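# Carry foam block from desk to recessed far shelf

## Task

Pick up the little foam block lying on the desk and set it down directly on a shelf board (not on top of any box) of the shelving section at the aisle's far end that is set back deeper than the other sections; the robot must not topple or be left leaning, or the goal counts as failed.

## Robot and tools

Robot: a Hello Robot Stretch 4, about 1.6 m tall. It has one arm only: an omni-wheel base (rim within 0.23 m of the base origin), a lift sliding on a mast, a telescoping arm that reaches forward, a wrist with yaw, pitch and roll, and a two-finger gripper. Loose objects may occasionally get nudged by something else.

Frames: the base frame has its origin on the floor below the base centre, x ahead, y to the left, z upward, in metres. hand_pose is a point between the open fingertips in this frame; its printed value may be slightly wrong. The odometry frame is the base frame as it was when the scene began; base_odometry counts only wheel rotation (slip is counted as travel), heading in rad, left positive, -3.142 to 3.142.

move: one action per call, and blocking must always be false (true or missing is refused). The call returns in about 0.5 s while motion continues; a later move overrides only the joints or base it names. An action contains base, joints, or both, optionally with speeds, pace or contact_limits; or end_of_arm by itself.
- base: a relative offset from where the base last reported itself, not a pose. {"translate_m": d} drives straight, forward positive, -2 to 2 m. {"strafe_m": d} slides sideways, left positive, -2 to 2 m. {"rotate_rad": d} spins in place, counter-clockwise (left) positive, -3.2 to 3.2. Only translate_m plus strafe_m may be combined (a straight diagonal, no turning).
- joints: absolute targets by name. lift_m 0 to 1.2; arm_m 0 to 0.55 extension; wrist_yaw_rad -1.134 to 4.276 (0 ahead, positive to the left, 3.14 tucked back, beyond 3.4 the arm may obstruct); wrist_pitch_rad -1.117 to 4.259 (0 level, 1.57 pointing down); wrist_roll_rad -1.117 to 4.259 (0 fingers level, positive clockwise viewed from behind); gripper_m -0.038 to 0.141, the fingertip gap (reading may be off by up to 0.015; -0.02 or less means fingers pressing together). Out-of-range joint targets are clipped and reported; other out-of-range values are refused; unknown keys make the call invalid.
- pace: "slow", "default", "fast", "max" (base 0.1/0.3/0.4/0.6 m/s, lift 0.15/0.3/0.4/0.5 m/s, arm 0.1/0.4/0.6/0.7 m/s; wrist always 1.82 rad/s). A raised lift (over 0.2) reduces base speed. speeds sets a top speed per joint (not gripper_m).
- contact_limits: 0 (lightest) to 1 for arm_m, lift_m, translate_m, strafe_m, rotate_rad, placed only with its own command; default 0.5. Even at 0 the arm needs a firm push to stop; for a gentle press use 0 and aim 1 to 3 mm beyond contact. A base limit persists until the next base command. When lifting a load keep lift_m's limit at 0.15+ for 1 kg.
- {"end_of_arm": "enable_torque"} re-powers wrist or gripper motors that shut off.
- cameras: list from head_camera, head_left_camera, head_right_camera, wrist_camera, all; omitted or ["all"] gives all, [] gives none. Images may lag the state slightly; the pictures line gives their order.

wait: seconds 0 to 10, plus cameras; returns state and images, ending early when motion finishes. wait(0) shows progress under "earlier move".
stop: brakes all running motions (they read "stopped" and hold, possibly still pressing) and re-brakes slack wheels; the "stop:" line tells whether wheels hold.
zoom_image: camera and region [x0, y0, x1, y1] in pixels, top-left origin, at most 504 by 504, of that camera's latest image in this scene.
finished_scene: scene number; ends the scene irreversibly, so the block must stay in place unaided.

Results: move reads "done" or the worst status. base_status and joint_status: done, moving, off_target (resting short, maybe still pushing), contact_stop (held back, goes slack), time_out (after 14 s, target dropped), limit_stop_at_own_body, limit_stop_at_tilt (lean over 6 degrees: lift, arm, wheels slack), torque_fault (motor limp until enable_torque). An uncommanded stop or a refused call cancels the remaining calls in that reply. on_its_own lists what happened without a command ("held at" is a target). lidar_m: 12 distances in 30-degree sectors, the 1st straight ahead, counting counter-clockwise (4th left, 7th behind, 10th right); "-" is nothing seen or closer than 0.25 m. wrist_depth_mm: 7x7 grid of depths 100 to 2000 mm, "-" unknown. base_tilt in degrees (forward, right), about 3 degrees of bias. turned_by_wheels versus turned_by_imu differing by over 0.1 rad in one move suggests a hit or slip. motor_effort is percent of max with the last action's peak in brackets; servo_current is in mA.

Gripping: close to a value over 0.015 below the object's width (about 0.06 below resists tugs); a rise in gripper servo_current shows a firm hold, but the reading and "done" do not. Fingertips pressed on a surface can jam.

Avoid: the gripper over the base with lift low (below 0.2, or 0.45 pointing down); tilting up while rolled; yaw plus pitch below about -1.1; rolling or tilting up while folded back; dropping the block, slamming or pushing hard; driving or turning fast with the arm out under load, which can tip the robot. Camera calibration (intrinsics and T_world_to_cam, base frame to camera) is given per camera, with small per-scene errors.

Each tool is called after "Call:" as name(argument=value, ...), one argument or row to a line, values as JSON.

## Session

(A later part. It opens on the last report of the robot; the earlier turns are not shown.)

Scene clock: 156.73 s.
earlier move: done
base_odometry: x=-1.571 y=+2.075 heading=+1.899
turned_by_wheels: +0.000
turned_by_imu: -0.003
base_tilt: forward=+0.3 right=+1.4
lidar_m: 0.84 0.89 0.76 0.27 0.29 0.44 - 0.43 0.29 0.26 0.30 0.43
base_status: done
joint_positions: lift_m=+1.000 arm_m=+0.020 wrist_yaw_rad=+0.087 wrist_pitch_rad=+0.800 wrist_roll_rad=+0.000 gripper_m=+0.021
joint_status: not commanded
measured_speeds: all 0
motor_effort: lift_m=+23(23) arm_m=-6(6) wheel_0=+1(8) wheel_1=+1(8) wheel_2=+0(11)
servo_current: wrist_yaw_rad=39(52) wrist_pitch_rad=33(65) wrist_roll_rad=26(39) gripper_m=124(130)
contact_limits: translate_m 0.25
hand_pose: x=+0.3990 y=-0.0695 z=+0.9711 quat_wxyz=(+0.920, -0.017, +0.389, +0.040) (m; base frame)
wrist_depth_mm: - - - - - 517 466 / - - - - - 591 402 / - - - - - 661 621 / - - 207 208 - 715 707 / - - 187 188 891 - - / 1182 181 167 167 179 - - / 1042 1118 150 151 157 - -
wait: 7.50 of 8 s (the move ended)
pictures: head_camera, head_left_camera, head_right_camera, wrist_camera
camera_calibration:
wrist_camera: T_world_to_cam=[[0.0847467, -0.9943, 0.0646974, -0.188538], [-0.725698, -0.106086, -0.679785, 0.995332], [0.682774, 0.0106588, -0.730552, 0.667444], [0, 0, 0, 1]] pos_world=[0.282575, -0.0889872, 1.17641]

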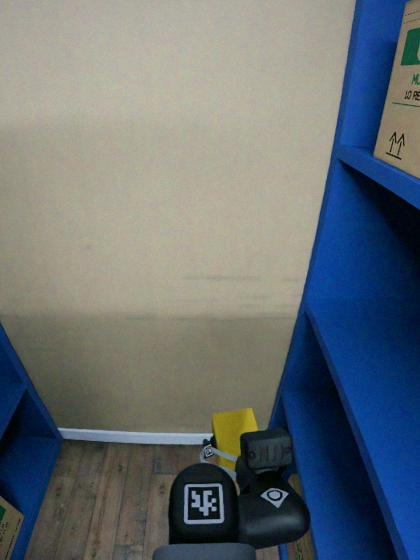

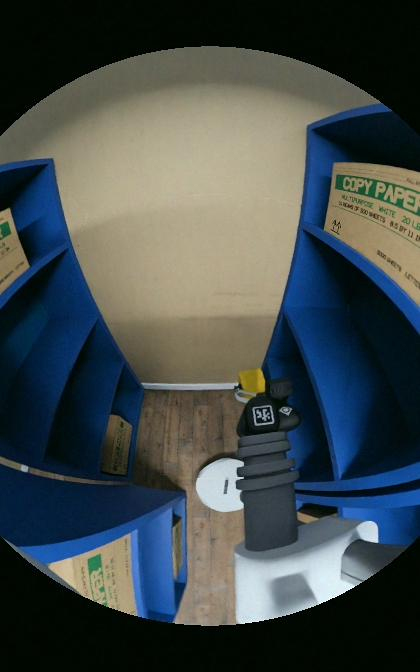

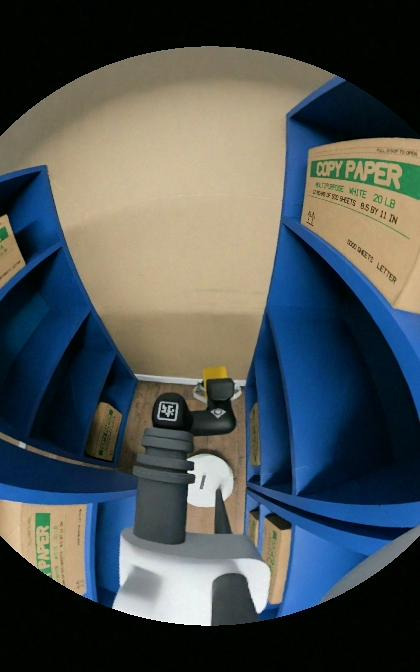

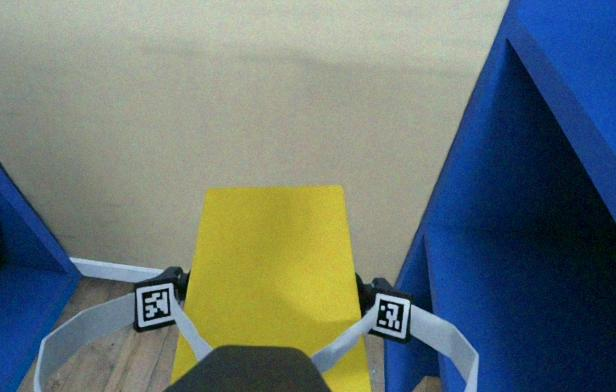

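Call:
move(
  base={"translate_m": 0.38, "strafe_m": 0.03},
  joints={"wrist_yaw_rad": 1.57, "lift_m": 1.1, "arm_m": 0.0},
  contact_limits={"translate_m": 0.25},
  blocking=false,
  cameras=[],
)

Call:
wait(
  seconds=4,
  cameras=[],
)

Call:
move(
  base={"rotate_rad": 1.57},
  contact_limits={"rotate_rad": 0.25},
  blocking=false,
  cameras=[],
)

Call:
wait(
  seconds=4,
)

Scene clock: 181.83 s.
move: moving
base_odometry: x=-1.584 y=+2.105 heading=+1.899
turned_by_wheels: +0.000
turned_by_imu: -0.001
base_tilt: forward=+0.4 right=+1.3
lidar_m: 0.81 0.86 0.75 0.35 0.28 0.42 - 0.43 0.29 0.25 0.29 0.46
base_status: translate_m moving; strafe_m moving
joint_positions: lift_m=+1.039 arm_m=+0.002 wrist_yaw_rad=+0.690 wrist_pitch_rad=+0.800 wrist_roll_rad=+0.000 gripper_m=+0.021
joint_status: lift_m moving; arm_m moving; wrist_yaw_rad moving
joint sent to its limit — arm_m, lower limit.
measured_speeds: translate_m=+0.124 strafe_m=+0.010 rotate_rad=-0.003 lift_m=+0.149 arm_m=+0.000 wrist_yaw_rad=+1.814 wrist_pitch_rad=+0.000 wrist_roll_rad=+0.000
motor_effort: lift_m=+26(26) arm_m=-9(9) wheel_0=+5(7) wheel_1=+4(7) wheel_2=-8(9)
servo_current: wrist_yaw_rad=59(124) wrist_pitch_rad=33(46) wrist_roll_rad=26(33) gripper_m=124(130)
contact_limits: translate_m 0.25
hand_pose: x=+0.3840 y=+0.0605 z=+1.0102 quat_wxyz=(+0.867, -0.132, +0.366, +0.311) (m; base frame)
wrist_depth_mm: - - - - - - 452 / - 1205 991 - - - 466 / - - 1118 - - - - / - - 207 207 - - - / 1008 - 187 187 - - - / 960 180 167 167 179 - - / 976 1160 151 151 178 - -
pictures: none
No camera images: "cameras" was empty.

Scene clock: 184.10 s.
earlier move: done
base_odometry: x=-1.722 y=+2.425 heading=+1.899
turned_by_wheels: +0.000
turned_by_imu: +0.000
base_tilt: forward=+0.1 right=+1.5
lidar_m: 0.47 0.50 0.71 0.69 0.64 0.49 1.16 0.49 0.34 0.30 0.32 0.46
base_status: done
joint_positions: lift_m=+1.100 arm_m=+0.002 wrist_yaw_rad=+1.567 wrist_pitch_rad=+0.800 wrist_roll_rad=+0.000 gripper_m=+0.021
joint_status: all done
joint sent to its limit — arm_m, lower limit.
measured_speeds: all 0
motor_effort: lift_m=+24(27) arm_m=-6(9) wheel_0=+3(7) wheel_1=+2(8) wheel_2=+0(11)
servo_current: wrist_yaw_rad=33(124) wrist_pitch_rad=39(59) wrist_roll_rad=26(33) gripper_m=117(130)
contact_limits: translate_m 0.25
hand_pose: x=+0.2616 y=+0.2006 z=+1.0710 quat_wxyz=(+0.653, -0.275, +0.276, +0.650) (m; base frame)
wrist_depth_mm: - - - - 654 452 353 / - - - - 715 421 353 / - - - - 831 418 336 / - - 207 207 931 418 349 / - 1160 189 187 - 439 347 / - 180 167 168 179 413 343 / 135 1229 150 151 - 382 340
wait: 2.27 of 4 s (the move ended)
pictures: none
No camera images: "cameras" was empty.

Scene clock: 184.60 s.
move: moving
base_odometry: x=-1.722 y=+2.425 heading=+2.069
turned_by_wheels: +0.170
turned_by_imu: +0.167
base_tilt: forward=+0.4 right=+1.4
lidar_m: 0.46 0.55 0.69 0.68 0.54 0.51 0.82 0.41 0.32 0.31 0.37 0.47
base_status: rotate_rad moving
joint_positions: lift_m=+1.100 arm_m=+0.002 wrist_yaw_rad=+1.567 wrist_pitch_rad=+0.800 wrist_roll_rad=+0.000 gripper_m=+0.021
joint_status: not commanded
measured_speeds: translate_m=-0.001 strafe_m=+0.001 rotate_rad=+0.644 lift_m=+0.000 arm_m=+0.000 wrist_yaw_rad=+0.000 wrist_pitch_rad=+0.000 wrist_roll_rad=+0.000
motor_effort: lift_m=+24(24) arm_m=-6(6) wheel_0=-6(7) wheel_1=-4(6) wheel_2=-6(6)
servo_current: wrist_yaw_rad=33(39) wrist_pitch_rad=39(52) wrist_roll_rad=26(33) gripper_m=117(124)
contact_limits: rotate_rad 0.25
hand_pose: x=+0.2616 y=+0.2006 z=+1.0710 quat_wxyz=(+0.653, -0.275, +0.276, +0.650) (m; base frame)
wrist_depth_mm: - - - - - 615 442 / - - - - - 609 430 / - - - - - 691 421 / - - 207 208 - 798 418 / - 1205 189 187 946 - 410 / - 177 167 168 180 - 397 / - 1205 150 151 - 153 399
pictures: none
No camera images: "cameras" was empty.

Scene clock: 186.60 s.
earlier move: done
base_odometry: x=-1.722 y=+2.425 heading=-2.814
turned_by_wheels: +1.400
turned_by_imu: +1.381
base_tilt: forward=+0.5 right=+1.3
lidar_m: 0.68 0.60 0.49 1.04 0.49 0.35 0.31 0.36 0.48 0.47 0.49 0.69
base_status: done
joint_positions: lift_m=+1.100 arm_m=+0.002 wrist_yaw_rad=+1.567 wrist_pitch_rad=+0.800 wrist_roll_rad=+0.000 gripper_m=+0.021
joint_status: not commanded
measured_speeds: all 0
motor_effort: lift_m=+24(24) arm_m=-6(6) wheel_0=-3(7) wheel_1=+0(7) wheel_2=-2(8)
servo_current: wrist_yaw_rad=39(46) wrist_pitch_rad=39(52) wrist_roll_rad=20(33) gripper_m=124(130)
contact_limits: rotate_rad 0.25
hand_pose: x=+0.2616 y=+0.2006 z=+1.0710 quat_wxyz=(+0.653, -0.275, +0.276, +0.650) (m; base frame)
wrist_depth_mm: - - - 373 357 355 359 / 946 - - 424 402 399 399 / 946 1160 - 484 459 455 455 / 891 1336 1708 213 - - 512 / 1078 1336 189 188 - - - / 1160 181 167 167 179 - - / 135 1229 150 151 158 154 732
wait: 2.00 of 4 s (the move ended)
pictures: head_camera, head_left_camera, head_right_camera, wrist_camera
camera_calibration:
wrist_camera: T_world_to_cam=[[0.99788, -0.00641819, 0.0647632, -0.351875], [0.0394015, -0.732441, -0.67969, 0.917587], [0.0517976, 0.680801, -0.730635, 0.862058], [0, 0, 0, 1]] pos_world=[0.270323, 0.0829296, 1.27631]

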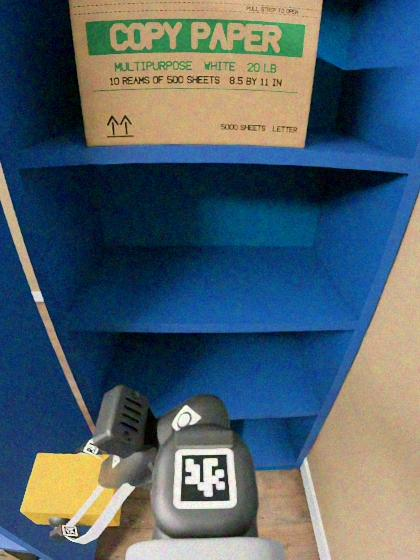

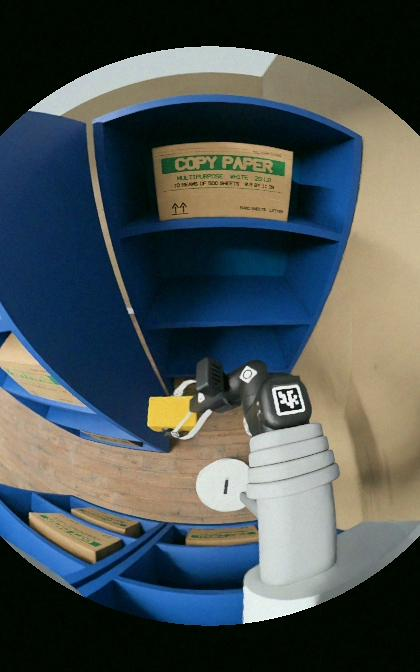

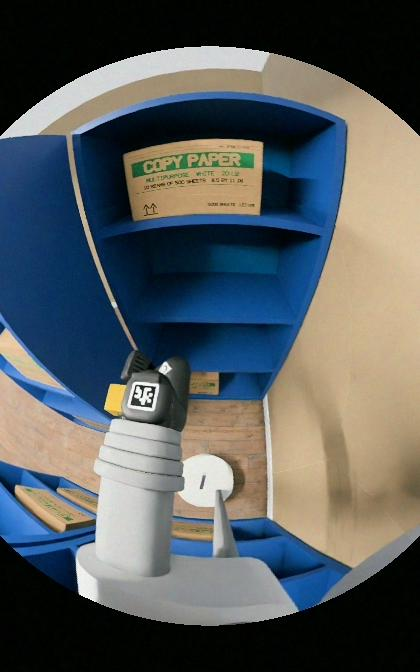

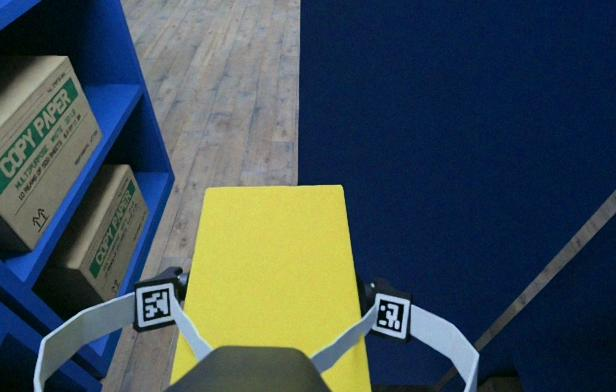

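Call:
move(
  joints={"wrist_yaw_rad": 0.0, "lift_m": 1.14},
  blocking=false,
  cameras=[],
)

Call:
wait(
  seconds=2,
  cameras=["head_camera","wrist_camera"],
)

Scene clock: 200.73 s.
move: moving
base_odometry: x=-1.722 y=+2.425 heading=-2.814
turned_by_wheels: +0.000
turned_by_imu: -0.001
base_tilt: forward=+0.3 right=+1.4
lidar_m: 0.68 0.62 0.48 1.07 0.50 0.36 0.34 0.33 0.45 0.46 0.47 0.70
base_status: not commanded
joint_positions: lift_m=+1.132 arm_m=+0.002 wrist_yaw_rad=+0.970 wrist_pitch_rad=+0.800 wrist_roll_rad=+0.000 gripper_m=+0.021
joint_status: lift_m moving; wrist_yaw_rad moving
measured_speeds: translate_m=+0.000 strafe_m=+0.000 rotate_rad=+0.000 lift_m=+0.071 arm_m=+0.000 wrist_yaw_rad=-1.816 wrist_pitch_rad=+0.000 wrist_roll_rad=+0.000
motor_effort: lift_m=+25(27) arm_m=-6(6) wheel_0=-3(3) wheel_1=-1(1) wheel_2=-2(2)
servo_current: wrist_yaw_rad=65(124) wrist_pitch_rad=39(46) wrist_roll_rad=26(33) gripper_m=117(124)
contact_limits: rotate_rad 0.25
hand_pose: x=+0.3591 y=+0.1163 z=+1.1038 quat_wxyz=(+0.815, -0.181, +0.344, +0.429) (m; base frame)
wrist_depth_mm: 364 382 436 484 549 - - / - 421 480 - - - - / - 466 - - - - - / 1756 1756 206 208 - - 449 / 1499 1537 187 187 - - - / 1397 182 167 167 180 - - / 1229 1229 150 151 931 723 768
pictures: none
No camera images: "cameras" was empty.

Scene clock: 201.73 s.
earlier move: done
base_odometry: x=-1.722 y=+2.425 heading=-2.814
turned_by_wheels: +0.000
turned_by_imu: +0.000
base_tilt: forward=+0.3 right=+1.4
lidar_m: 0.69 0.61 0.52 1.03 0.49 0.33 0.32 0.35 0.45 0.46 0.50 0.69
base_status: not commanded
joint_positions: lift_m=+1.140 arm_m=+0.002 wrist_yaw_rad=+0.003 wrist_pitch_rad=+0.800 wrist_roll_rad=+0.000 gripper_m=+0.021
joint_status: all done
measured_speeds: all 0
motor_effort: lift_m=+24(27) arm_m=-6(6) wheel_0=-3(3) wheel_1=-1(1) wheel_2=-2(2)
servo_current: wrist_yaw_rad=39(124) wrist_pitch_rad=46(52) wrist_roll_rad=26(33) gripper_m=117(130)
contact_limits: rotate_rad 0.25
hand_pose: x=+0.3746 y=-0.0867 z=+1.1110 quat_wxyz=(+0.921, -0.001, +0.389, +0.002) (m; base frame)
wrist_depth_mm: - - - - - 809 477 / - - - - - - 512 / - - - - - - 580 / - - 207 207 - 676 - / - - 187 187 - 866 - / - 176 167 168 180 - - / - 1229 151 151 177 - -
wait: 1.00 of 2 s (the move ended)
pictures: head_camera, wrist_camera
camera_calibration:
wrist_camera: T_world_to_cam=[[0.0011339, -0.997902, 0.0647367, -0.181639], [-0.732089, -0.0449275, -0.679725, 1.07857], [0.681208, -0.0466223, -0.730604, 0.782125], [0, 0, 0, 1]] pos_world=[0.257025, -0.096336, 1.31631]

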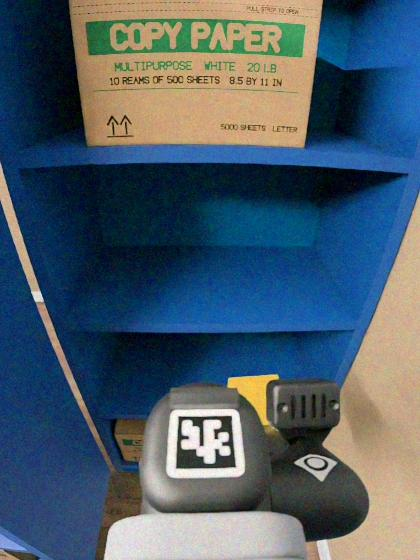

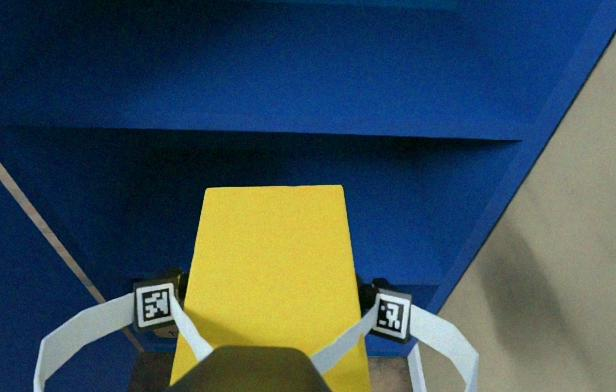

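Call:
move(
  base={"translate_m": 0.1},
  joints={"arm_m": 0.42},
  contact_limits={"arm_m": 0.15, "translate_m": 0.25},
  blocking=false,
  cameras=[],
)

Call:
wait(
  seconds=3,
)

Scene clock: 208.67 s.
move: moving
base_odometry: x=-1.753 y=+2.415 heading=-2.814
turned_by_wheels: +0.000
turned_by_imu: -0.001
base_tilt: forward=+0.3 right=+1.4
lidar_m: 0.65 0.62 0.47 0.88 0.54 0.39 0.36 0.38 0.49 0.44 0.50 0.69
base_status: translate_m moving
joint_positions: lift_m=+1.140 arm_m=+0.054 wrist_yaw_rad=+0.003 wrist_pitch_rad=+0.800 wrist_roll_rad=+0.000 gripper_m=+0.021
joint_status: arm_m moving
measured_speeds: translate_m=+0.123 strafe_m=+0.000 rotate_rad=-0.005 lift_m=+0.000 arm_m=+0.198 wrist_yaw_rad=+0.000 wrist_pitch_rad=+0.000 wrist_roll_rad=+0.000
motor_effort: lift_m=+24(24) arm_m=+6(9) wheel_0=+6(7) wheel_1=+6(7) wheel_2=-8(10)
servo_current: wrist_yaw_rad=39(39) wrist_pitch_rad=39(46) wrist_roll_rad=26(39) gripper_m=124(124)
contact_limits: arm_m 0.15; translate_m 0.25
hand_pose: x=+0.4266 y=-0.0868 z=+1.1110 quat_wxyz=(+0.921, -0.001, +0.389, +0.001) (m; base frame)
wrist_depth_mm: - - - - - 778 477 / - - - - - - 477 / - - - - - - 517 / - - 207 207 - - 574 / - - 187 188 - 723 - / - 177 167 167 179 831 - / - 1205 150 151 178 - -
pictures: none
No camera images: "cameras" was empty.

Scene clock: 210.50 s.
earlier move: done
base_odometry: x=-1.817 y=+2.393 heading=-2.814
turned_by_wheels: +0.000
turned_by_imu: +0.000
base_tilt: forward=+0.4 right=+1.5
lidar_m: 0.58 0.60 0.46 0.64 0.63 0.45 0.42 0.46 0.49 0.47 0.51 0.60
base_status: done
joint_positions: lift_m=+1.140 arm_m=+0.420 wrist_yaw_rad=+0.003 wrist_pitch_rad=+0.800 wrist_roll_rad=+0.000 gripper_m=+0.021
joint_status: all done
measured_speeds: all 0
motor_effort: lift_m=+24(24) arm_m=+7(9) wheel_0=+3(7) wheel_1=+1(7) wheel_2=+2(11)
servo_current: wrist_yaw_rad=33(46) wrist_pitch_rad=33(59) wrist_roll_rad=26(39) gripper_m=130(130)
contact_limits: arm_m 0.15; translate_m 0.25
hand_pose: x=+0.7919 y=-0.0868 z=+1.1110 quat_wxyz=(+0.921, -0.001, +0.389, +0.001) (m; base frame)
wrist_depth_mm: 407 397 394 394 392 387 392 / 445 449 445 442 439 433 436 / 480 500 484 492 484 488 484 / 421 430 421 213 442 439 442 / 370 377 189 187 392 392 397 / 330 181 167 167 182 349 351 / 291 301 150 151 304 300 320
wait: 1.83 of 3 s (the move ended)
pictures: head_camera, head_left_camera, head_right_camera, wrist_camera
camera_calibration:
wrist_camera: T_world_to_cam=[[0.000851723, -0.997901, 0.0647456, -0.181933], [-0.732098, -0.0447269, -0.679729, 1.3841], [0.681199, -0.0468212, -0.7306, 0.497838], [0, 0, 0, 1]] pos_world=[0.674325, -0.0963355, 1.31631]

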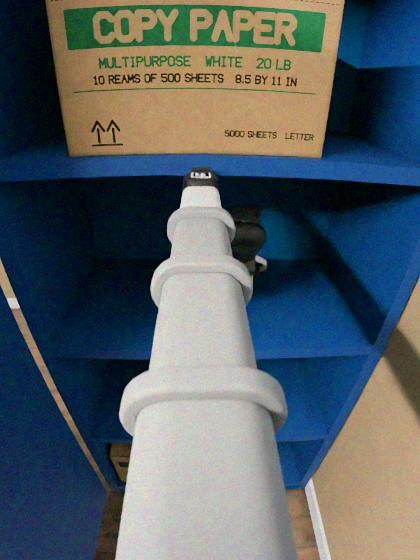

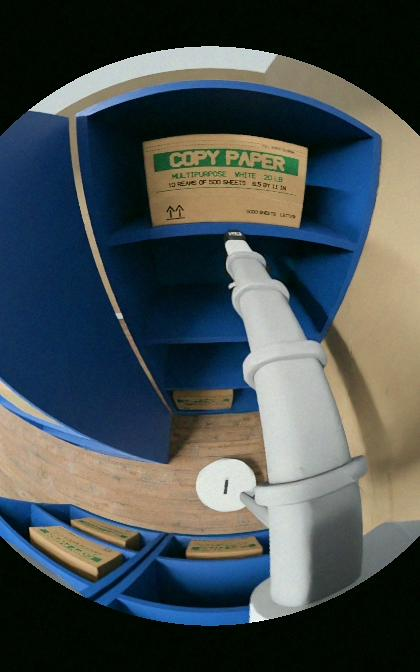

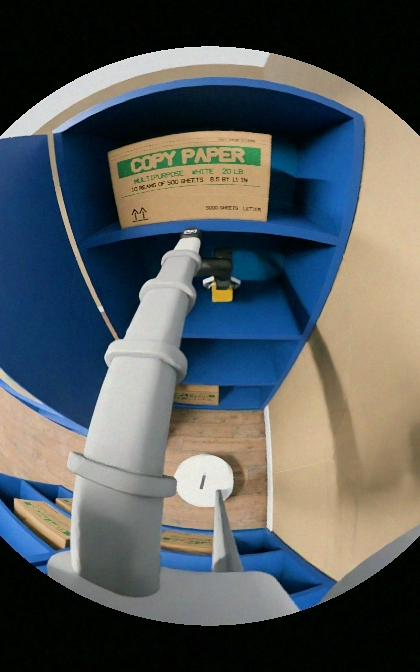

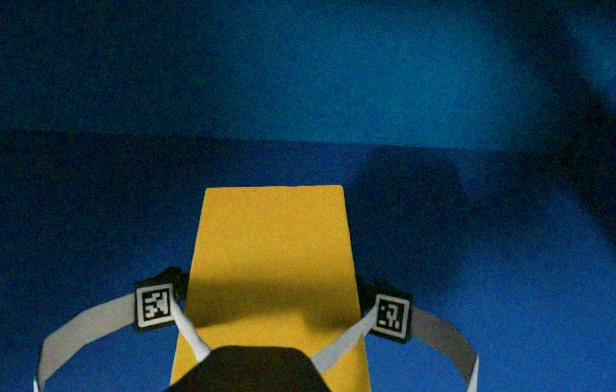

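Call:
move(
  joints={"lift_m": 1.069},
  contact_limits={"lift_m": 0.15},
  pace="slow",
  blocking=false,
  cameras=[],
)

Call:
wait(
  seconds=2,
  cameras=["wrist_camera","head_right_camera"],
)

Call:
zoom_image(
  camera="head_right_camera",
  region=[170, 220, 290, 350],
)

Scene clock: 221.67 s.
move: moving
base_odometry: x=-1.817 y=+2.393 heading=-2.814
turned_by_wheels: +0.000
turned_by_imu: -0.001
base_tilt: forward=+0.5 right=+1.5
lidar_m: 0.58 0.61 0.46 0.63 0.62 0.45 0.43 0.47 0.49 0.45 0.46 0.63
base_status: not commanded
joint_positions: lift_m=+1.114 arm_m=+0.420 wrist_yaw_rad=+0.003 wrist_pitch_rad=+0.800 wrist_roll_rad=+0.000 gripper_m=+0.021
joint_status: lift_m moving
measured_speeds: translate_m=+0.000 strafe_m=+0.000 rotate_rad=+0.000 lift_m=-0.099 arm_m=+0.000 wrist_yaw_rad=+0.000 wrist_pitch_rad=+0.000 wrist_roll_rad=+0.000
motor_effort: lift_m=+14(23) arm_m=+7(7) wheel_0=+3(3) wheel_1=+1(2) wheel_2=+2(2)
servo_current: wrist_yaw_rad=26(39) wrist_pitch_rad=33(46) wrist_roll_rad=26(33) gripper_m=117(124)
contact_limits: arm_m 0.15; lift_m 0.15; translate_m 0.25
hand_pose: x=+0.7919 y=-0.0868 z=+1.0857 quat_wxyz=(+0.921, -0.001, +0.389, +0.001) (m; base frame)
wrist_depth_mm: 407 397 397 394 392 387 392 / 449 445 445 445 442 436 433 / 459 452 459 466 477 473 469 / 397 402 392 213 418 418 427 / 347 351 189 188 366 366 370 / 309 181 167 167 181 327 327 / 272 283 150 151 283 281 300
pictures: none
No camera images: "cameras" was empty.

Scene clock: 222.63 s.
earlier move: done
base_odometry: x=-1.817 y=+2.393 heading=-2.814
turned_by_wheels: +0.000
turned_by_imu: +0.000
base_tilt: forward=+0.4 right=+1.4
lidar_m: 0.58 0.58 0.44 0.64 0.63 0.47 0.43 0.47 0.50 0.46 0.50 0.62
base_status: not commanded
joint_positions: lift_m=+1.069 arm_m=+0.420 wrist_yaw_rad=+0.003 wrist_pitch_rad=+0.800 wrist_roll_rad=+0.000 gripper_m=+0.021
joint_status: all done
measured_speeds: all 0
motor_effort: lift_m=+14(23) arm_m=+6(7) wheel_0=+3(3) wheel_1=+2(2) wheel_2=+1(2)
servo_current: wrist_yaw_rad=33(46) wrist_pitch_rad=46(52) wrist_roll_rad=26(39) gripper_m=117(124)
contact_limits: arm_m 0.15; lift_m 0.15; translate_m 0.25
hand_pose: x=+0.7919 y=-0.0868 z=+1.0408 quat_wxyz=(+0.921, -0.001, +0.389, +0.001) (m; base frame)
wrist_depth_mm: 404 399 397 394 392 389 392 / 439 436 436 442 442 436 433 / 382 389 394 397 404 413 418 / 329 334 329 213 347 351 355 / 290 294 189 188 303 307 309 / 258 182 167 168 182 272 273 / 228 236 150 151 237 237 250
wait: 0.97 of 2 s (the move ended)
pictures: head_right_camera, wrist_camera
camera_calibration:
wrist_camera: T_world_to_cam=[[0.000851723, -0.997901, 0.0647456, -0.177388], [-0.732098, -0.0447269, -0.679729, 1.33638], [0.681199, -0.0468212, -0.7306, 0.44655], [0, 0, 0, 1]] pos_world=[0.674325, -0.0963355, 1.24611]

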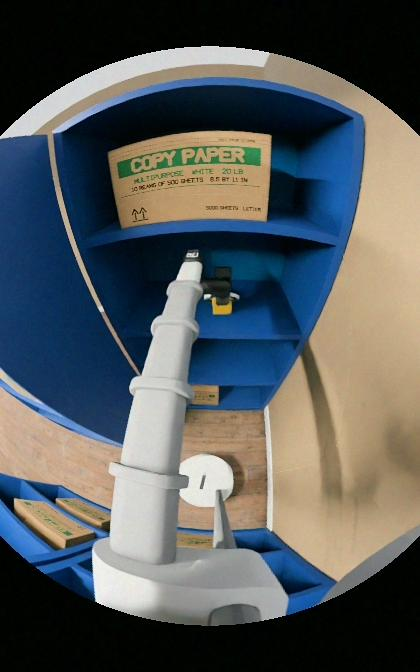

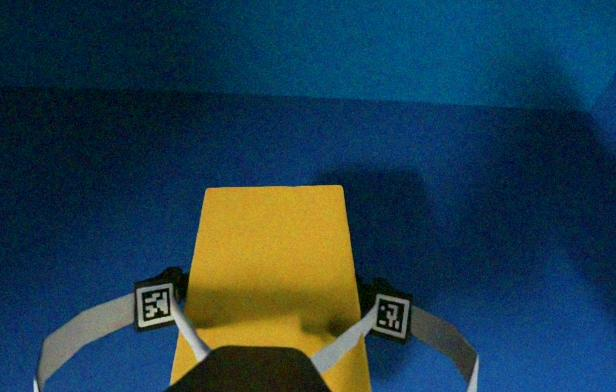

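Scaled by 3.877 from the camera's 420x672 image, which has a finer 600x960 frame.

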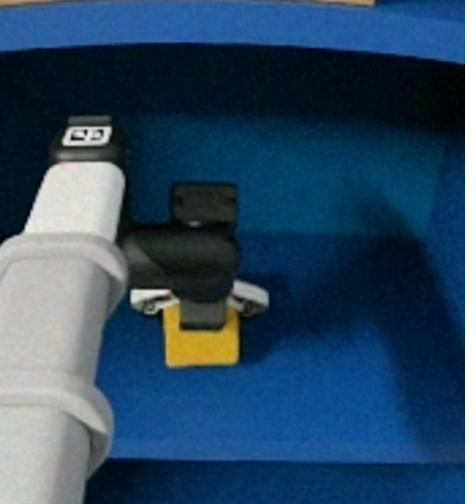

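Call:
move(
  joints={"lift_m": 1.05},
  contact_limits={"lift_m": 0.1},
  speeds={"lift_m": 0.04},
  blocking=false,
  cameras=[],
)

Call:
wait(
  seconds=1.5,
  cameras=["wrist_camera","head_right_camera"],
)

Call:
zoom_image(
  camera="head_right_camera",
  region=[170, 220, 290, 350],
)

Scene clock: 230.33 s.
move: moving
base_odometry: x=-1.817 y=+2.393 heading=-2.814
turned_by_wheels: +0.000
turned_by_imu: -0.001
base_tilt: forward=+0.4 right=+1.5
lidar_m: 0.58 0.61 0.45 0.65 0.61 0.47 0.43 0.43 0.49 0.47 0.48 0.62
base_status: not commanded
joint_positions: lift_m=+1.052 arm_m=+0.420 wrist_yaw_rad=+0.003 wrist_pitch_rad=+0.800 wrist_roll_rad=+0.000 gripper_m=+0.021
joint_status: lift_m moving
measured_speeds: translate_m=+0.000 strafe_m=+0.000 rotate_rad=+0.000 lift_m=-0.034 arm_m=+0.000 wrist_yaw_rad=+0.000 wrist_pitch_rad=+0.000 wrist_roll_rad=+0.000
motor_effort: lift_m=+15(15) arm_m=+6(7) wheel_0=+3(3) wheel_1=+2(2) wheel_2=+1(2)
servo_current: wrist_yaw_rad=39(46) wrist_pitch_rad=46(46) wrist_roll_rad=33(33) gripper_m=124(124)
contact_limits: arm_m 0.15; lift_m 0.1; translate_m 0.25
hand_pose: x=+0.7919 y=-0.0868 z=+1.0233 quat_wxyz=(+0.921, -0.001, +0.389, +0.001) (m; base frame)
wrist_depth_mm: 410 397 394 394 389 387 394 / 427 427 424 427 430 427 433 / 359 364 366 370 379 384 389 / 307 310 306 213 324 327 332 / 268 273 188 188 283 287 287 / 241 181 167 167 182 253 255 / 211 220 151 151 222 222 234
pictures: none
No camera images: "cameras" was empty.

Scene clock: 230.73 s.
earlier move: done
base_odometry: x=-1.817 y=+2.393 heading=-2.814
turned_by_wheels: +0.000
turned_by_imu: +0.000
base_tilt: forward=+0.4 right=+1.4
lidar_m: 0.58 0.58 0.47 0.64 0.64 0.45 0.43 0.47 0.47 0.45 0.49 0.60
base_status: not commanded
joint_positions: lift_m=+1.050 arm_m=+0.420 wrist_yaw_rad=+0.003 wrist_pitch_rad=+0.800 wrist_roll_rad=+0.000 gripper_m=+0.021
joint_status: all done
measured_speeds: all 0
motor_effort: lift_m=+14(15) arm_m=+6(7) wheel_0=+3(3) wheel_1=+1(2) wheel_2=+1(2)
servo_current: wrist_yaw_rad=39(46) wrist_pitch_rad=39(52) wrist_roll_rad=26(33) gripper_m=124(124)
contact_limits: arm_m 0.15; lift_m 0.1; translate_m 0.25
hand_pose: x=+0.7919 y=-0.0868 z=+1.0218 quat_wxyz=(+0.921, -0.001, +0.389, +0.001) (m; base frame)
wrist_depth_mm: 407 397 394 394 392 389 392 / 424 424 424 424 430 427 433 / 355 357 366 370 373 379 384 / 306 307 303 213 322 324 327 / 267 271 189 187 281 283 286 / 238 181 167 167 182 252 252 / 210 217 150 151 220 220 230
wait: 0.40 of 1.5 s (the move ended)
pictures: head_right_camera, wrist_camera
camera_calibration:
wrist_camera: T_world_to_cam=[[0.000851723, -0.997901, 0.0647456, -0.176158], [-0.732098, -0.0447269, -0.679729, 1.32347], [0.681199, -0.0468212, -0.7306, 0.432669], [0, 0, 0, 1]] pos_world=[0.674325, -0.0963355, 1.22711]

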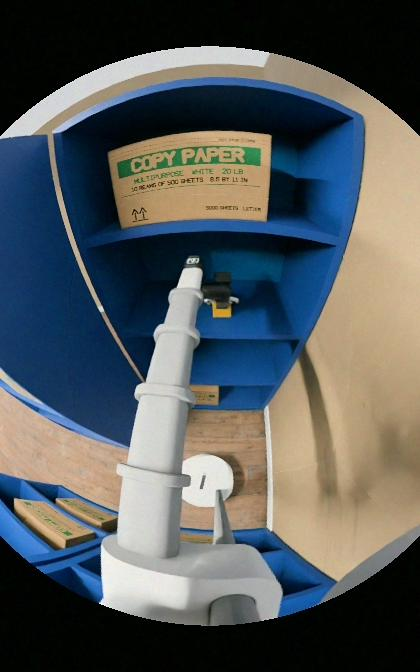

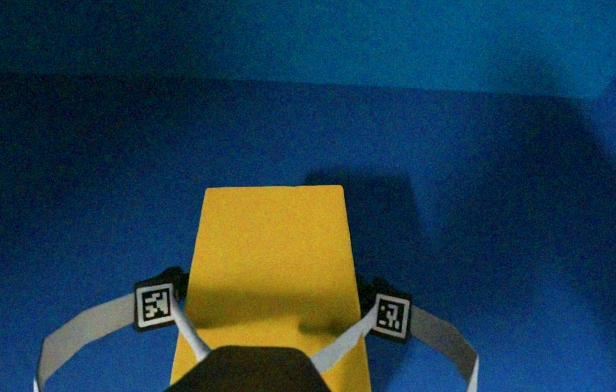

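Scaled by 3.877 from the camera's 420x672 image, which has a finer 600x960 frame.

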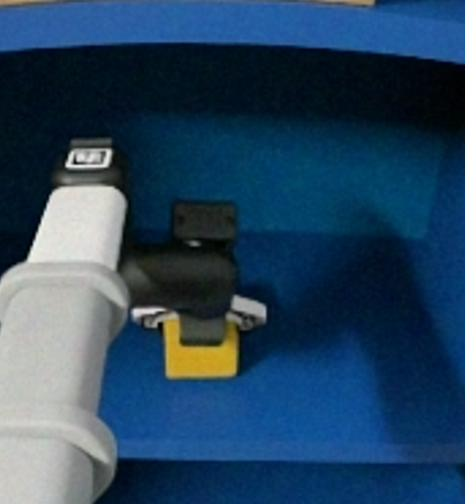

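Call:
move(
  joints={"lift_m": 1.03},
  contact_limits={"lift_m": 0.05},
  speeds={"lift_m": 0.03},
  blocking=false,
  cameras=[],
)

Call:
wait(
  seconds=1.2,
  cameras=["wrist_camera","head_right_camera"],
)

Call:
zoom_image(
  camera="head_right_camera",
  region=[170, 220, 290, 350],
)

Scene clock: 236.70 s.
move: moving
base_odometry: x=-1.817 y=+2.393 heading=-2.814
turned_by_wheels: +0.000
turned_by_imu: -0.001
base_tilt: forward=+0.4 right=+1.5
lidar_m: 0.58 0.61 0.45 0.64 0.63 0.46 0.42 0.47 0.50 0.45 0.48 0.62
base_status: not commanded
joint_positions: lift_m=+1.037 arm_m=+0.420 wrist_yaw_rad=+0.003 wrist_pitch_rad=+0.800 wrist_roll_rad=+0.000 gripper_m=+0.021
joint_status: lift_m moving
measured_speeds: translate_m=+0.000 strafe_m=+0.000 rotate_rad=+0.000 lift_m=-0.029 arm_m=+0.000 wrist_yaw_rad=+0.000 wrist_pitch_rad=+0.000 wrist_roll_rad=+0.000
motor_effort: lift_m=+11(15) arm_m=+6(7) wheel_0=+3(3) wheel_1=+1(2) wheel_2=+2(2)
servo_current: wrist_yaw_rad=33(46) wrist_pitch_rad=33(59) wrist_roll_rad=33(33) gripper_m=111(124)
contact_limits: arm_m 0.15; lift_m 0.05; translate_m 0.25
hand_pose: x=+0.7919 y=-0.0868 z=+1.0081 quat_wxyz=(+0.921, -0.001, +0.389, +0.001) (m; base frame)
wrist_depth_mm: 404 397 394 392 392 389 394 / 402 407 413 415 421 418 421 / 336 342 343 349 355 359 368 / 289 291 279 213 303 307 310 / 253 257 187 189 267 268 271 / 227 181 167 167 182 238 240 / 199 207 150 151 208 208 218
pictures: none
No camera images: "cameras" was empty.

Scene clock: 237.27 s.
earlier move: done
base_odometry: x=-1.817 y=+2.393 heading=-2.814
turned_by_wheels: +0.000
turned_by_imu: +0.000
base_tilt: forward=+0.3 right=+1.3
lidar_m: 0.58 0.59 0.45 0.65 0.63 0.46 0.43 0.47 0.46 0.44 0.48 0.59
base_status: not commanded
joint_positions: lift_m=+1.031 arm_m=+0.420 wrist_yaw_rad=+0.003 wrist_pitch_rad=+0.800 wrist_roll_rad=+0.000 gripper_m=+0.021
joint_status: all done
measured_speeds: all 0
motor_effort: lift_m=+10(15) arm_m=+6(7) wheel_0=+3(3) wheel_1=+1(2) wheel_2=+2(2)
servo_current: wrist_yaw_rad=39(52) wrist_pitch_rad=39(59) wrist_roll_rad=33(33) gripper_m=104(124)
contact_limits: arm_m 0.15; lift_m 0.05; translate_m 0.25
hand_pose: x=+0.7919 y=-0.0868 z=+1.0022 quat_wxyz=(+0.921, -0.001, +0.389, +0.001) (m; base frame)
wrist_depth_mm: 397 392 392 394 392 389 392 / 410 410 415 421 418 424 427 / 338 342 347 351 355 362 368 / 290 293 278 216 303 307 310 / 253 256 187 188 265 266 270 / 225 177 165 166 183 236 237 / 198 204 147 147 206 206 216
wait: 0.57 of 1.2 s (the move ended)
pictures: head_right_camera, wrist_camera
camera_calibration:
wrist_camera: T_world_to_cam=[[0.000637849, -0.997906, 0.0646818, -0.174661], [-0.732104, -0.0445268, -0.679736, 1.31011], [0.681193, -0.0469202, -0.730599, 0.418269], [0, 0, 0, 1]] pos_world=[0.674325, -0.0963352, 1.20741]

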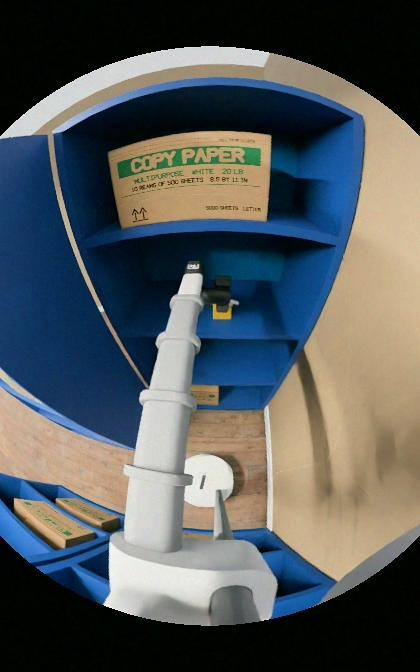

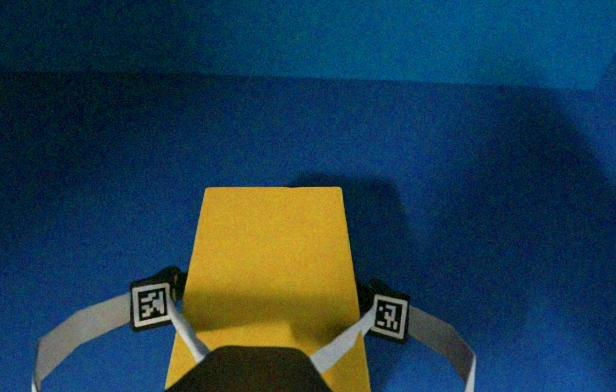

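Scaled by 3.877 from the camera's 420x672 image, which has a finer 600x960 frame.

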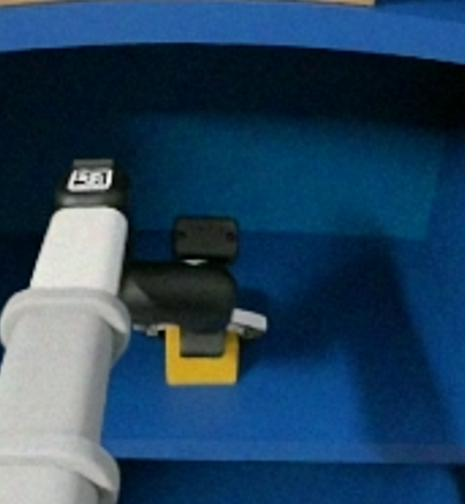

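Call:
move(
  joints={"lift_m": 1.034, "gripper_m": 0.13},
  blocking=false,
  cameras=[],
)

Call:
wait(
  seconds=2.5,
  cameras=["wrist_camera"],
)

Call:
move(
  joints={"lift_m": 1.13},
  blocking=false,
  cameras=[],
)

Call:
wait(
  seconds=1.2,
  cameras=["wrist_camera"],
)

Call:
move(
  joints={"arm_m": 0.15},
  blocking=false,
  cameras=[],
)

Call:
wait(
  seconds=1.2,
  cameras=["wrist_camera","head_camera"],
)

Scene clock: 247.40 s.
move: moving
base_odometry: x=-1.817 y=+2.393 heading=-2.814
turned_by_wheels: +0.000
turned_by_imu: -0.001
base_tilt: forward=+0.4 right=+1.2
lidar_m: 0.58 0.62 0.45 0.64 0.63 0.46 0.44 0.45 0.50 0.45 0.49 0.63
base_status: not commanded
joint_positions: lift_m=+1.034 arm_m=+0.420 wrist_yaw_rad=+0.003 wrist_pitch_rad=+0.800 wrist_roll_rad=+0.000 gripper_m=+0.041
joint_status: lift_m moving; gripper_m moving
measured_speeds: translate_m=+0.000 strafe_m=+0.000 rotate_rad=+0.000 lift_m=+0.001 arm_m=+0.000 wrist_yaw_rad=-0.003 wrist_pitch_rad=+0.000 wrist_roll_rad=+0.000
motor_effort: lift_m=+21(23) arm_m=+6(7) wheel_0=+3(3) wheel_1=+1(2) wheel_2=+2(2)
servo_current: wrist_yaw_rad=46(46) wrist_pitch_rad=39(52) wrist_roll_rad=26(39) gripper_m=52(143)
contact_limits: arm_m 0.15; translate_m 0.25
hand_pose: x=+0.7919 y=-0.0869 z=+1.0053 quat_wxyz=(+0.921, -0.001, +0.389, +0.001) (m; base frame)
wrist_depth_mm: 397 389 392 392 392 392 392 / 413 418 421 418 418 427 430 / 343 349 351 357 359 368 375 / 294 297 290 220 307 310 315 / 256 260 194 191 268 271 273 / 227 187 168 169 186 238 239 / 201 206 150 153 208 209 219
pictures: none
No camera images: "cameras" was empty.

Scene clock: 248.87 s.
earlier move: done
base_odometry: x=-1.817 y=+2.393 heading=-2.814
turned_by_wheels: +0.000
turned_by_imu: +0.000
base_tilt: forward=+0.4 right=+1.3
lidar_m: 0.58 0.61 0.45 0.66 0.64 0.45 0.43 0.47 0.51 0.45 0.49 0.59
base_status: not commanded
joint_positions: lift_m=+1.034 arm_m=+0.420 wrist_yaw_rad=+0.002 wrist_pitch_rad=+0.797 wrist_roll_rad=+0.000 gripper_m=+0.130
joint_status: all done
measured_speeds: all 0
motor_effort: lift_m=+17(23) arm_m=+6(7) wheel_0=+2(3) wheel_1=+1(2) wheel_2=+0(2)
servo_current: wrist_yaw_rad=26(46) wrist_pitch_rad=39(52) wrist_roll_rad=26(39) gripper_m=46(143)
contact_limits: arm_m 0.15; translate_m 0.25
hand_pose: x=+0.7924 y=-0.0871 z=+1.0061 quat_wxyz=(+0.922, +0.000, +0.388, +0.001) (m; base frame)
wrist_depth_mm: 389 392 389 389 389 389 394 / 415 418 421 427 427 430 436 / 353 357 364 368 377 382 392 / 301 306 307 228 317 322 327 / 264 266 200 198 276 279 279 / 232 193 173 175 191 246 247 / 212 211 157 154 213 219 224
wait: 1.47 of 2.5 s (the move ended)
pictures: wrist_camera
camera_calibration:
wrist_camera: T_world_to_cam=[[-0.000950413, -0.997903, 0.064724, -0.174071], [-0.730317, -0.0435209, -0.681721, 1.31369], [0.683108, -0.047917, -0.728744, 0.417389], [0, 0, 0, 1]] pos_world=[0.674125, -0.0965327, 1.21101]

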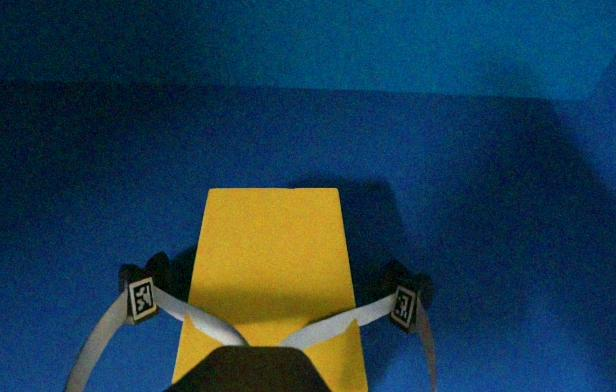

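Scene clock: 249.37 s.
move: moving
base_odometry: x=-1.817 y=+2.393 heading=-2.814
turned_by_wheels: +0.000
turned_by_imu: +0.000
base_tilt: forward=+0.4 right=+1.5
lidar_m: 0.58 0.61 0.45 0.68 0.63 0.44 0.43 0.47 0.49 0.46 0.50 0.62
base_status: not commanded
joint_positions: lift_m=+1.073 arm_m=+0.420 wrist_yaw_rad=+0.002 wrist_pitch_rad=+0.799 wrist_roll_rad=+0.000 gripper_m=+0.130
joint_status: lift_m moving
measured_speeds: translate_m=+0.000 strafe_m=+0.000 rotate_rad=+0.000 lift_m=+0.149 arm_m=+0.000 wrist_yaw_rad=+0.000 wrist_pitch_rad=+0.000 wrist_roll_rad=+0.000
motor_effort: lift_m=+25(25) arm_m=+6(6) wheel_0=+2(3) wheel_1=+1(2) wheel_2=+0(0)
servo_current: wrist_yaw_rad=46(46) wrist_pitch_rad=33(52) wrist_roll_rad=33(33) gripper_m=39(46)
contact_limits: arm_m 0.15; translate_m 0.25
hand_pose: x=+0.7919 y=-0.0871 z=+1.0443 quat_wxyz=(+0.921, +0.000, +0.389, +0.001) (m; base frame)
wrist_depth_mm: 402 394 397 394 394 394 389 / 436 436 433 436 442 442 439 / 379 384 389 394 402 407 413 / 325 332 336 340 342 347 351 / 289 293 227 224 301 303 306 / 256 248 198 199 202 270 271 / 231 229 185 183 238 241 248
pictures: none
No camera images: "cameras" was empty.

Scene clock: 250.27 s.
earlier move: done
base_odometry: x=-1.817 y=+2.393 heading=-2.814
turned_by_wheels: +0.000
turned_by_imu: +0.000
base_tilt: forward=+0.4 right=+1.4
lidar_m: 0.59 0.59 0.43 0.64 0.64 0.45 0.42 0.46 0.49 0.46 0.50 0.62
base_status: not commanded
joint_positions: lift_m=+1.130 arm_m=+0.420 wrist_yaw_rad=+0.002 wrist_pitch_rad=+0.799 wrist_roll_rad=+0.000 gripper_m=+0.130
joint_status: all done
measured_speeds: all 0
motor_effort: lift_m=+24(26) arm_m=+6(6) wheel_0=+2(3) wheel_1=+1(2) wheel_2=+0(0)
servo_current: wrist_yaw_rad=26(46) wrist_pitch_rad=46(52) wrist_roll_rad=33(33) gripper_m=46(52)
contact_limits: arm_m 0.15; translate_m 0.25
hand_pose: x=+0.7919 y=-0.0871 z=+1.1011 quat_wxyz=(+0.921, +0.000, +0.389, +0.001) (m; base frame)
wrist_depth_mm: 407 394 397 394 389 389 392 / 445 445 445 442 439 436 436 / 462 488 480 480 484 488 480 / 413 413 421 427 433 439 442 / 362 364 368 373 377 382 384 / 320 205 271 270 203 338 340 / 289 291 296 134 301 304 310
wait: 0.90 of 1.2 s (the move ended)
pictures: wrist_camera
camera_calibration:
wrist_camera: T_world_to_cam=[[-0.000808405, -0.997903, 0.0647262, -0.180338], [-0.731811, -0.043521, -0.680117, 1.37765], [0.681507, -0.0479172, -0.730241, 0.489807], [0, 0, 0, 1]] pos_world=[0.674226, -0.0965327, 1.30631]

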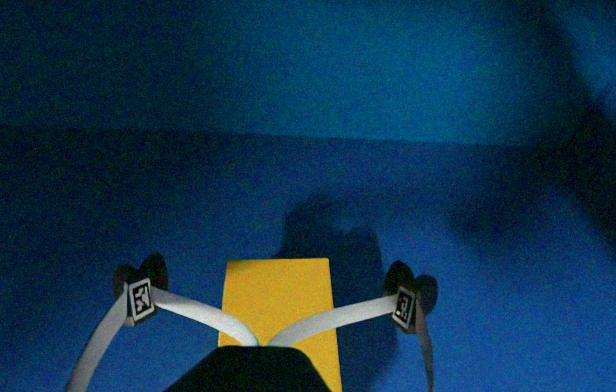

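Scene clock: 250.77 s.
move: moving
base_odometry: x=-1.817 y=+2.393 heading=-2.814
turned_by_wheels: +0.000
turned_by_imu: +0.000
base_tilt: forward=+0.4 right=+1.4
lidar_m: 0.58 0.61 0.43 0.67 0.63 0.46 0.41 0.45 0.48 0.47 0.50 0.61
base_status: not commanded
joint_positions: lift_m=+1.130 arm_m=+0.368 wrist_yaw_rad=+0.002 wrist_pitch_rad=+0.799 wrist_roll_rad=+0.000 gripper_m=+0.130
joint_status: arm_m moving
measured_speeds: translate_m=+0.000 strafe_m=+0.000 rotate_rad=+0.000 lift_m=+0.000 arm_m=-0.198 wrist_yaw_rad=+0.000 wrist_pitch_rad=+0.000 wrist_roll_rad=+0.000
motor_effort: lift_m=+24(24) arm_m=-8(8) wheel_0=+3(3) wheel_1=+1(2) wheel_2=+0(0)
servo_current: wrist_yaw_rad=39(46) wrist_pitch_rad=46(46) wrist_roll_rad=33(33) gripper_m=46(46)
contact_limits: translate_m 0.25
hand_pose: x=+0.7399 y=-0.0871 z=+1.1011 quat_wxyz=(+0.921, +0.000, +0.389, +0.001) (m; base frame)
wrist_depth_mm: 442 442 439 439 439 433 439 / 504 500 496 492 492 488 477 / 462 - - - - - 492 / 413 415 421 427 430 436 442 / 362 368 359 301 377 382 384 / 320 205 272 272 202 338 340 / 294 291 296 - 301 303 310
pictures: none
No camera images: "cameras" was empty.

Scene clock: 251.97 s.
earlier move: moving
base_odometry: x=-1.817 y=+2.393 heading=-2.814
turned_by_wheels: +0.000
turned_by_imu: +0.000
base_tilt: forward=+0.2 right=+1.5
lidar_m: 0.59 0.61 0.47 0.63 0.62 0.45 0.41 0.47 0.49 0.47 0.47 0.62
base_status: not commanded
joint_positions: lift_m=+1.130 arm_m=+0.150 wrist_yaw_rad=+0.002 wrist_pitch_rad=+0.799 wrist_roll_rad=+0.000 gripper_m=+0.130
joint_status: arm_m moving
measured_speeds: all 0
motor_effort: lift_m=+24(24) arm_m=-4(9) wheel_0=+3(3) wheel_1=+1(2) wheel_2=+0(0)
servo_current: wrist_yaw_rad=46(46) wrist_pitch_rad=46(52) wrist_roll_rad=26(33) gripper_m=39(52)
contact_limits: translate_m 0.25
hand_pose: x=+0.5223 y=-0.0871 z=+1.1011 quat_wxyz=(+0.921, +0.000, +0.389, +0.001) (m; base frame)
wrist_depth_mm: 654 661 661 668 668 668 477 / - - - 459 - 621 477 / 452 - 459 413 - - 484 / 413 421 421 427 430 433 442 / 379 379 382 387 387 397 397 / - 193 176 - 195 - 504 / 723 741 750 - 750 741 -
wait: 1.20 s; no rest
pictures: head_camera, wrist_camera
camera_calibration:
wrist_camera: T_world_to_cam=[[-0.000802833, -0.997903, 0.0647228, -0.180554], [-0.731907, -0.043516, -0.680013, 1.18026], [0.681404, -0.047917, -0.730337, 0.67371], [0, 0, 0, 1]] pos_world=[0.404626, -0.0965326, 1.30631]

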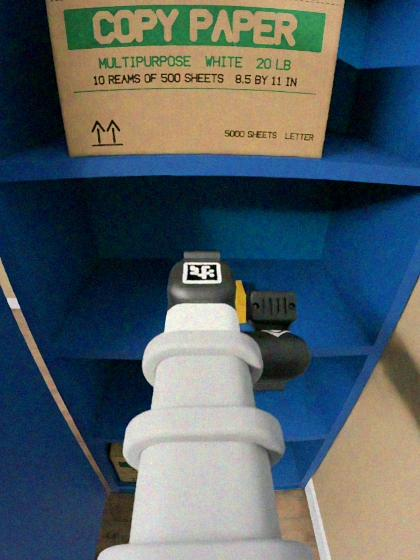

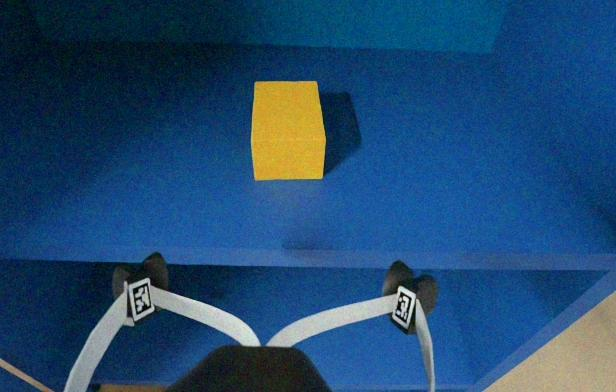

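Placed well inside the shelf.

Call:
finished_scene(
  scene=1,
)

The scene is finished: the task was done.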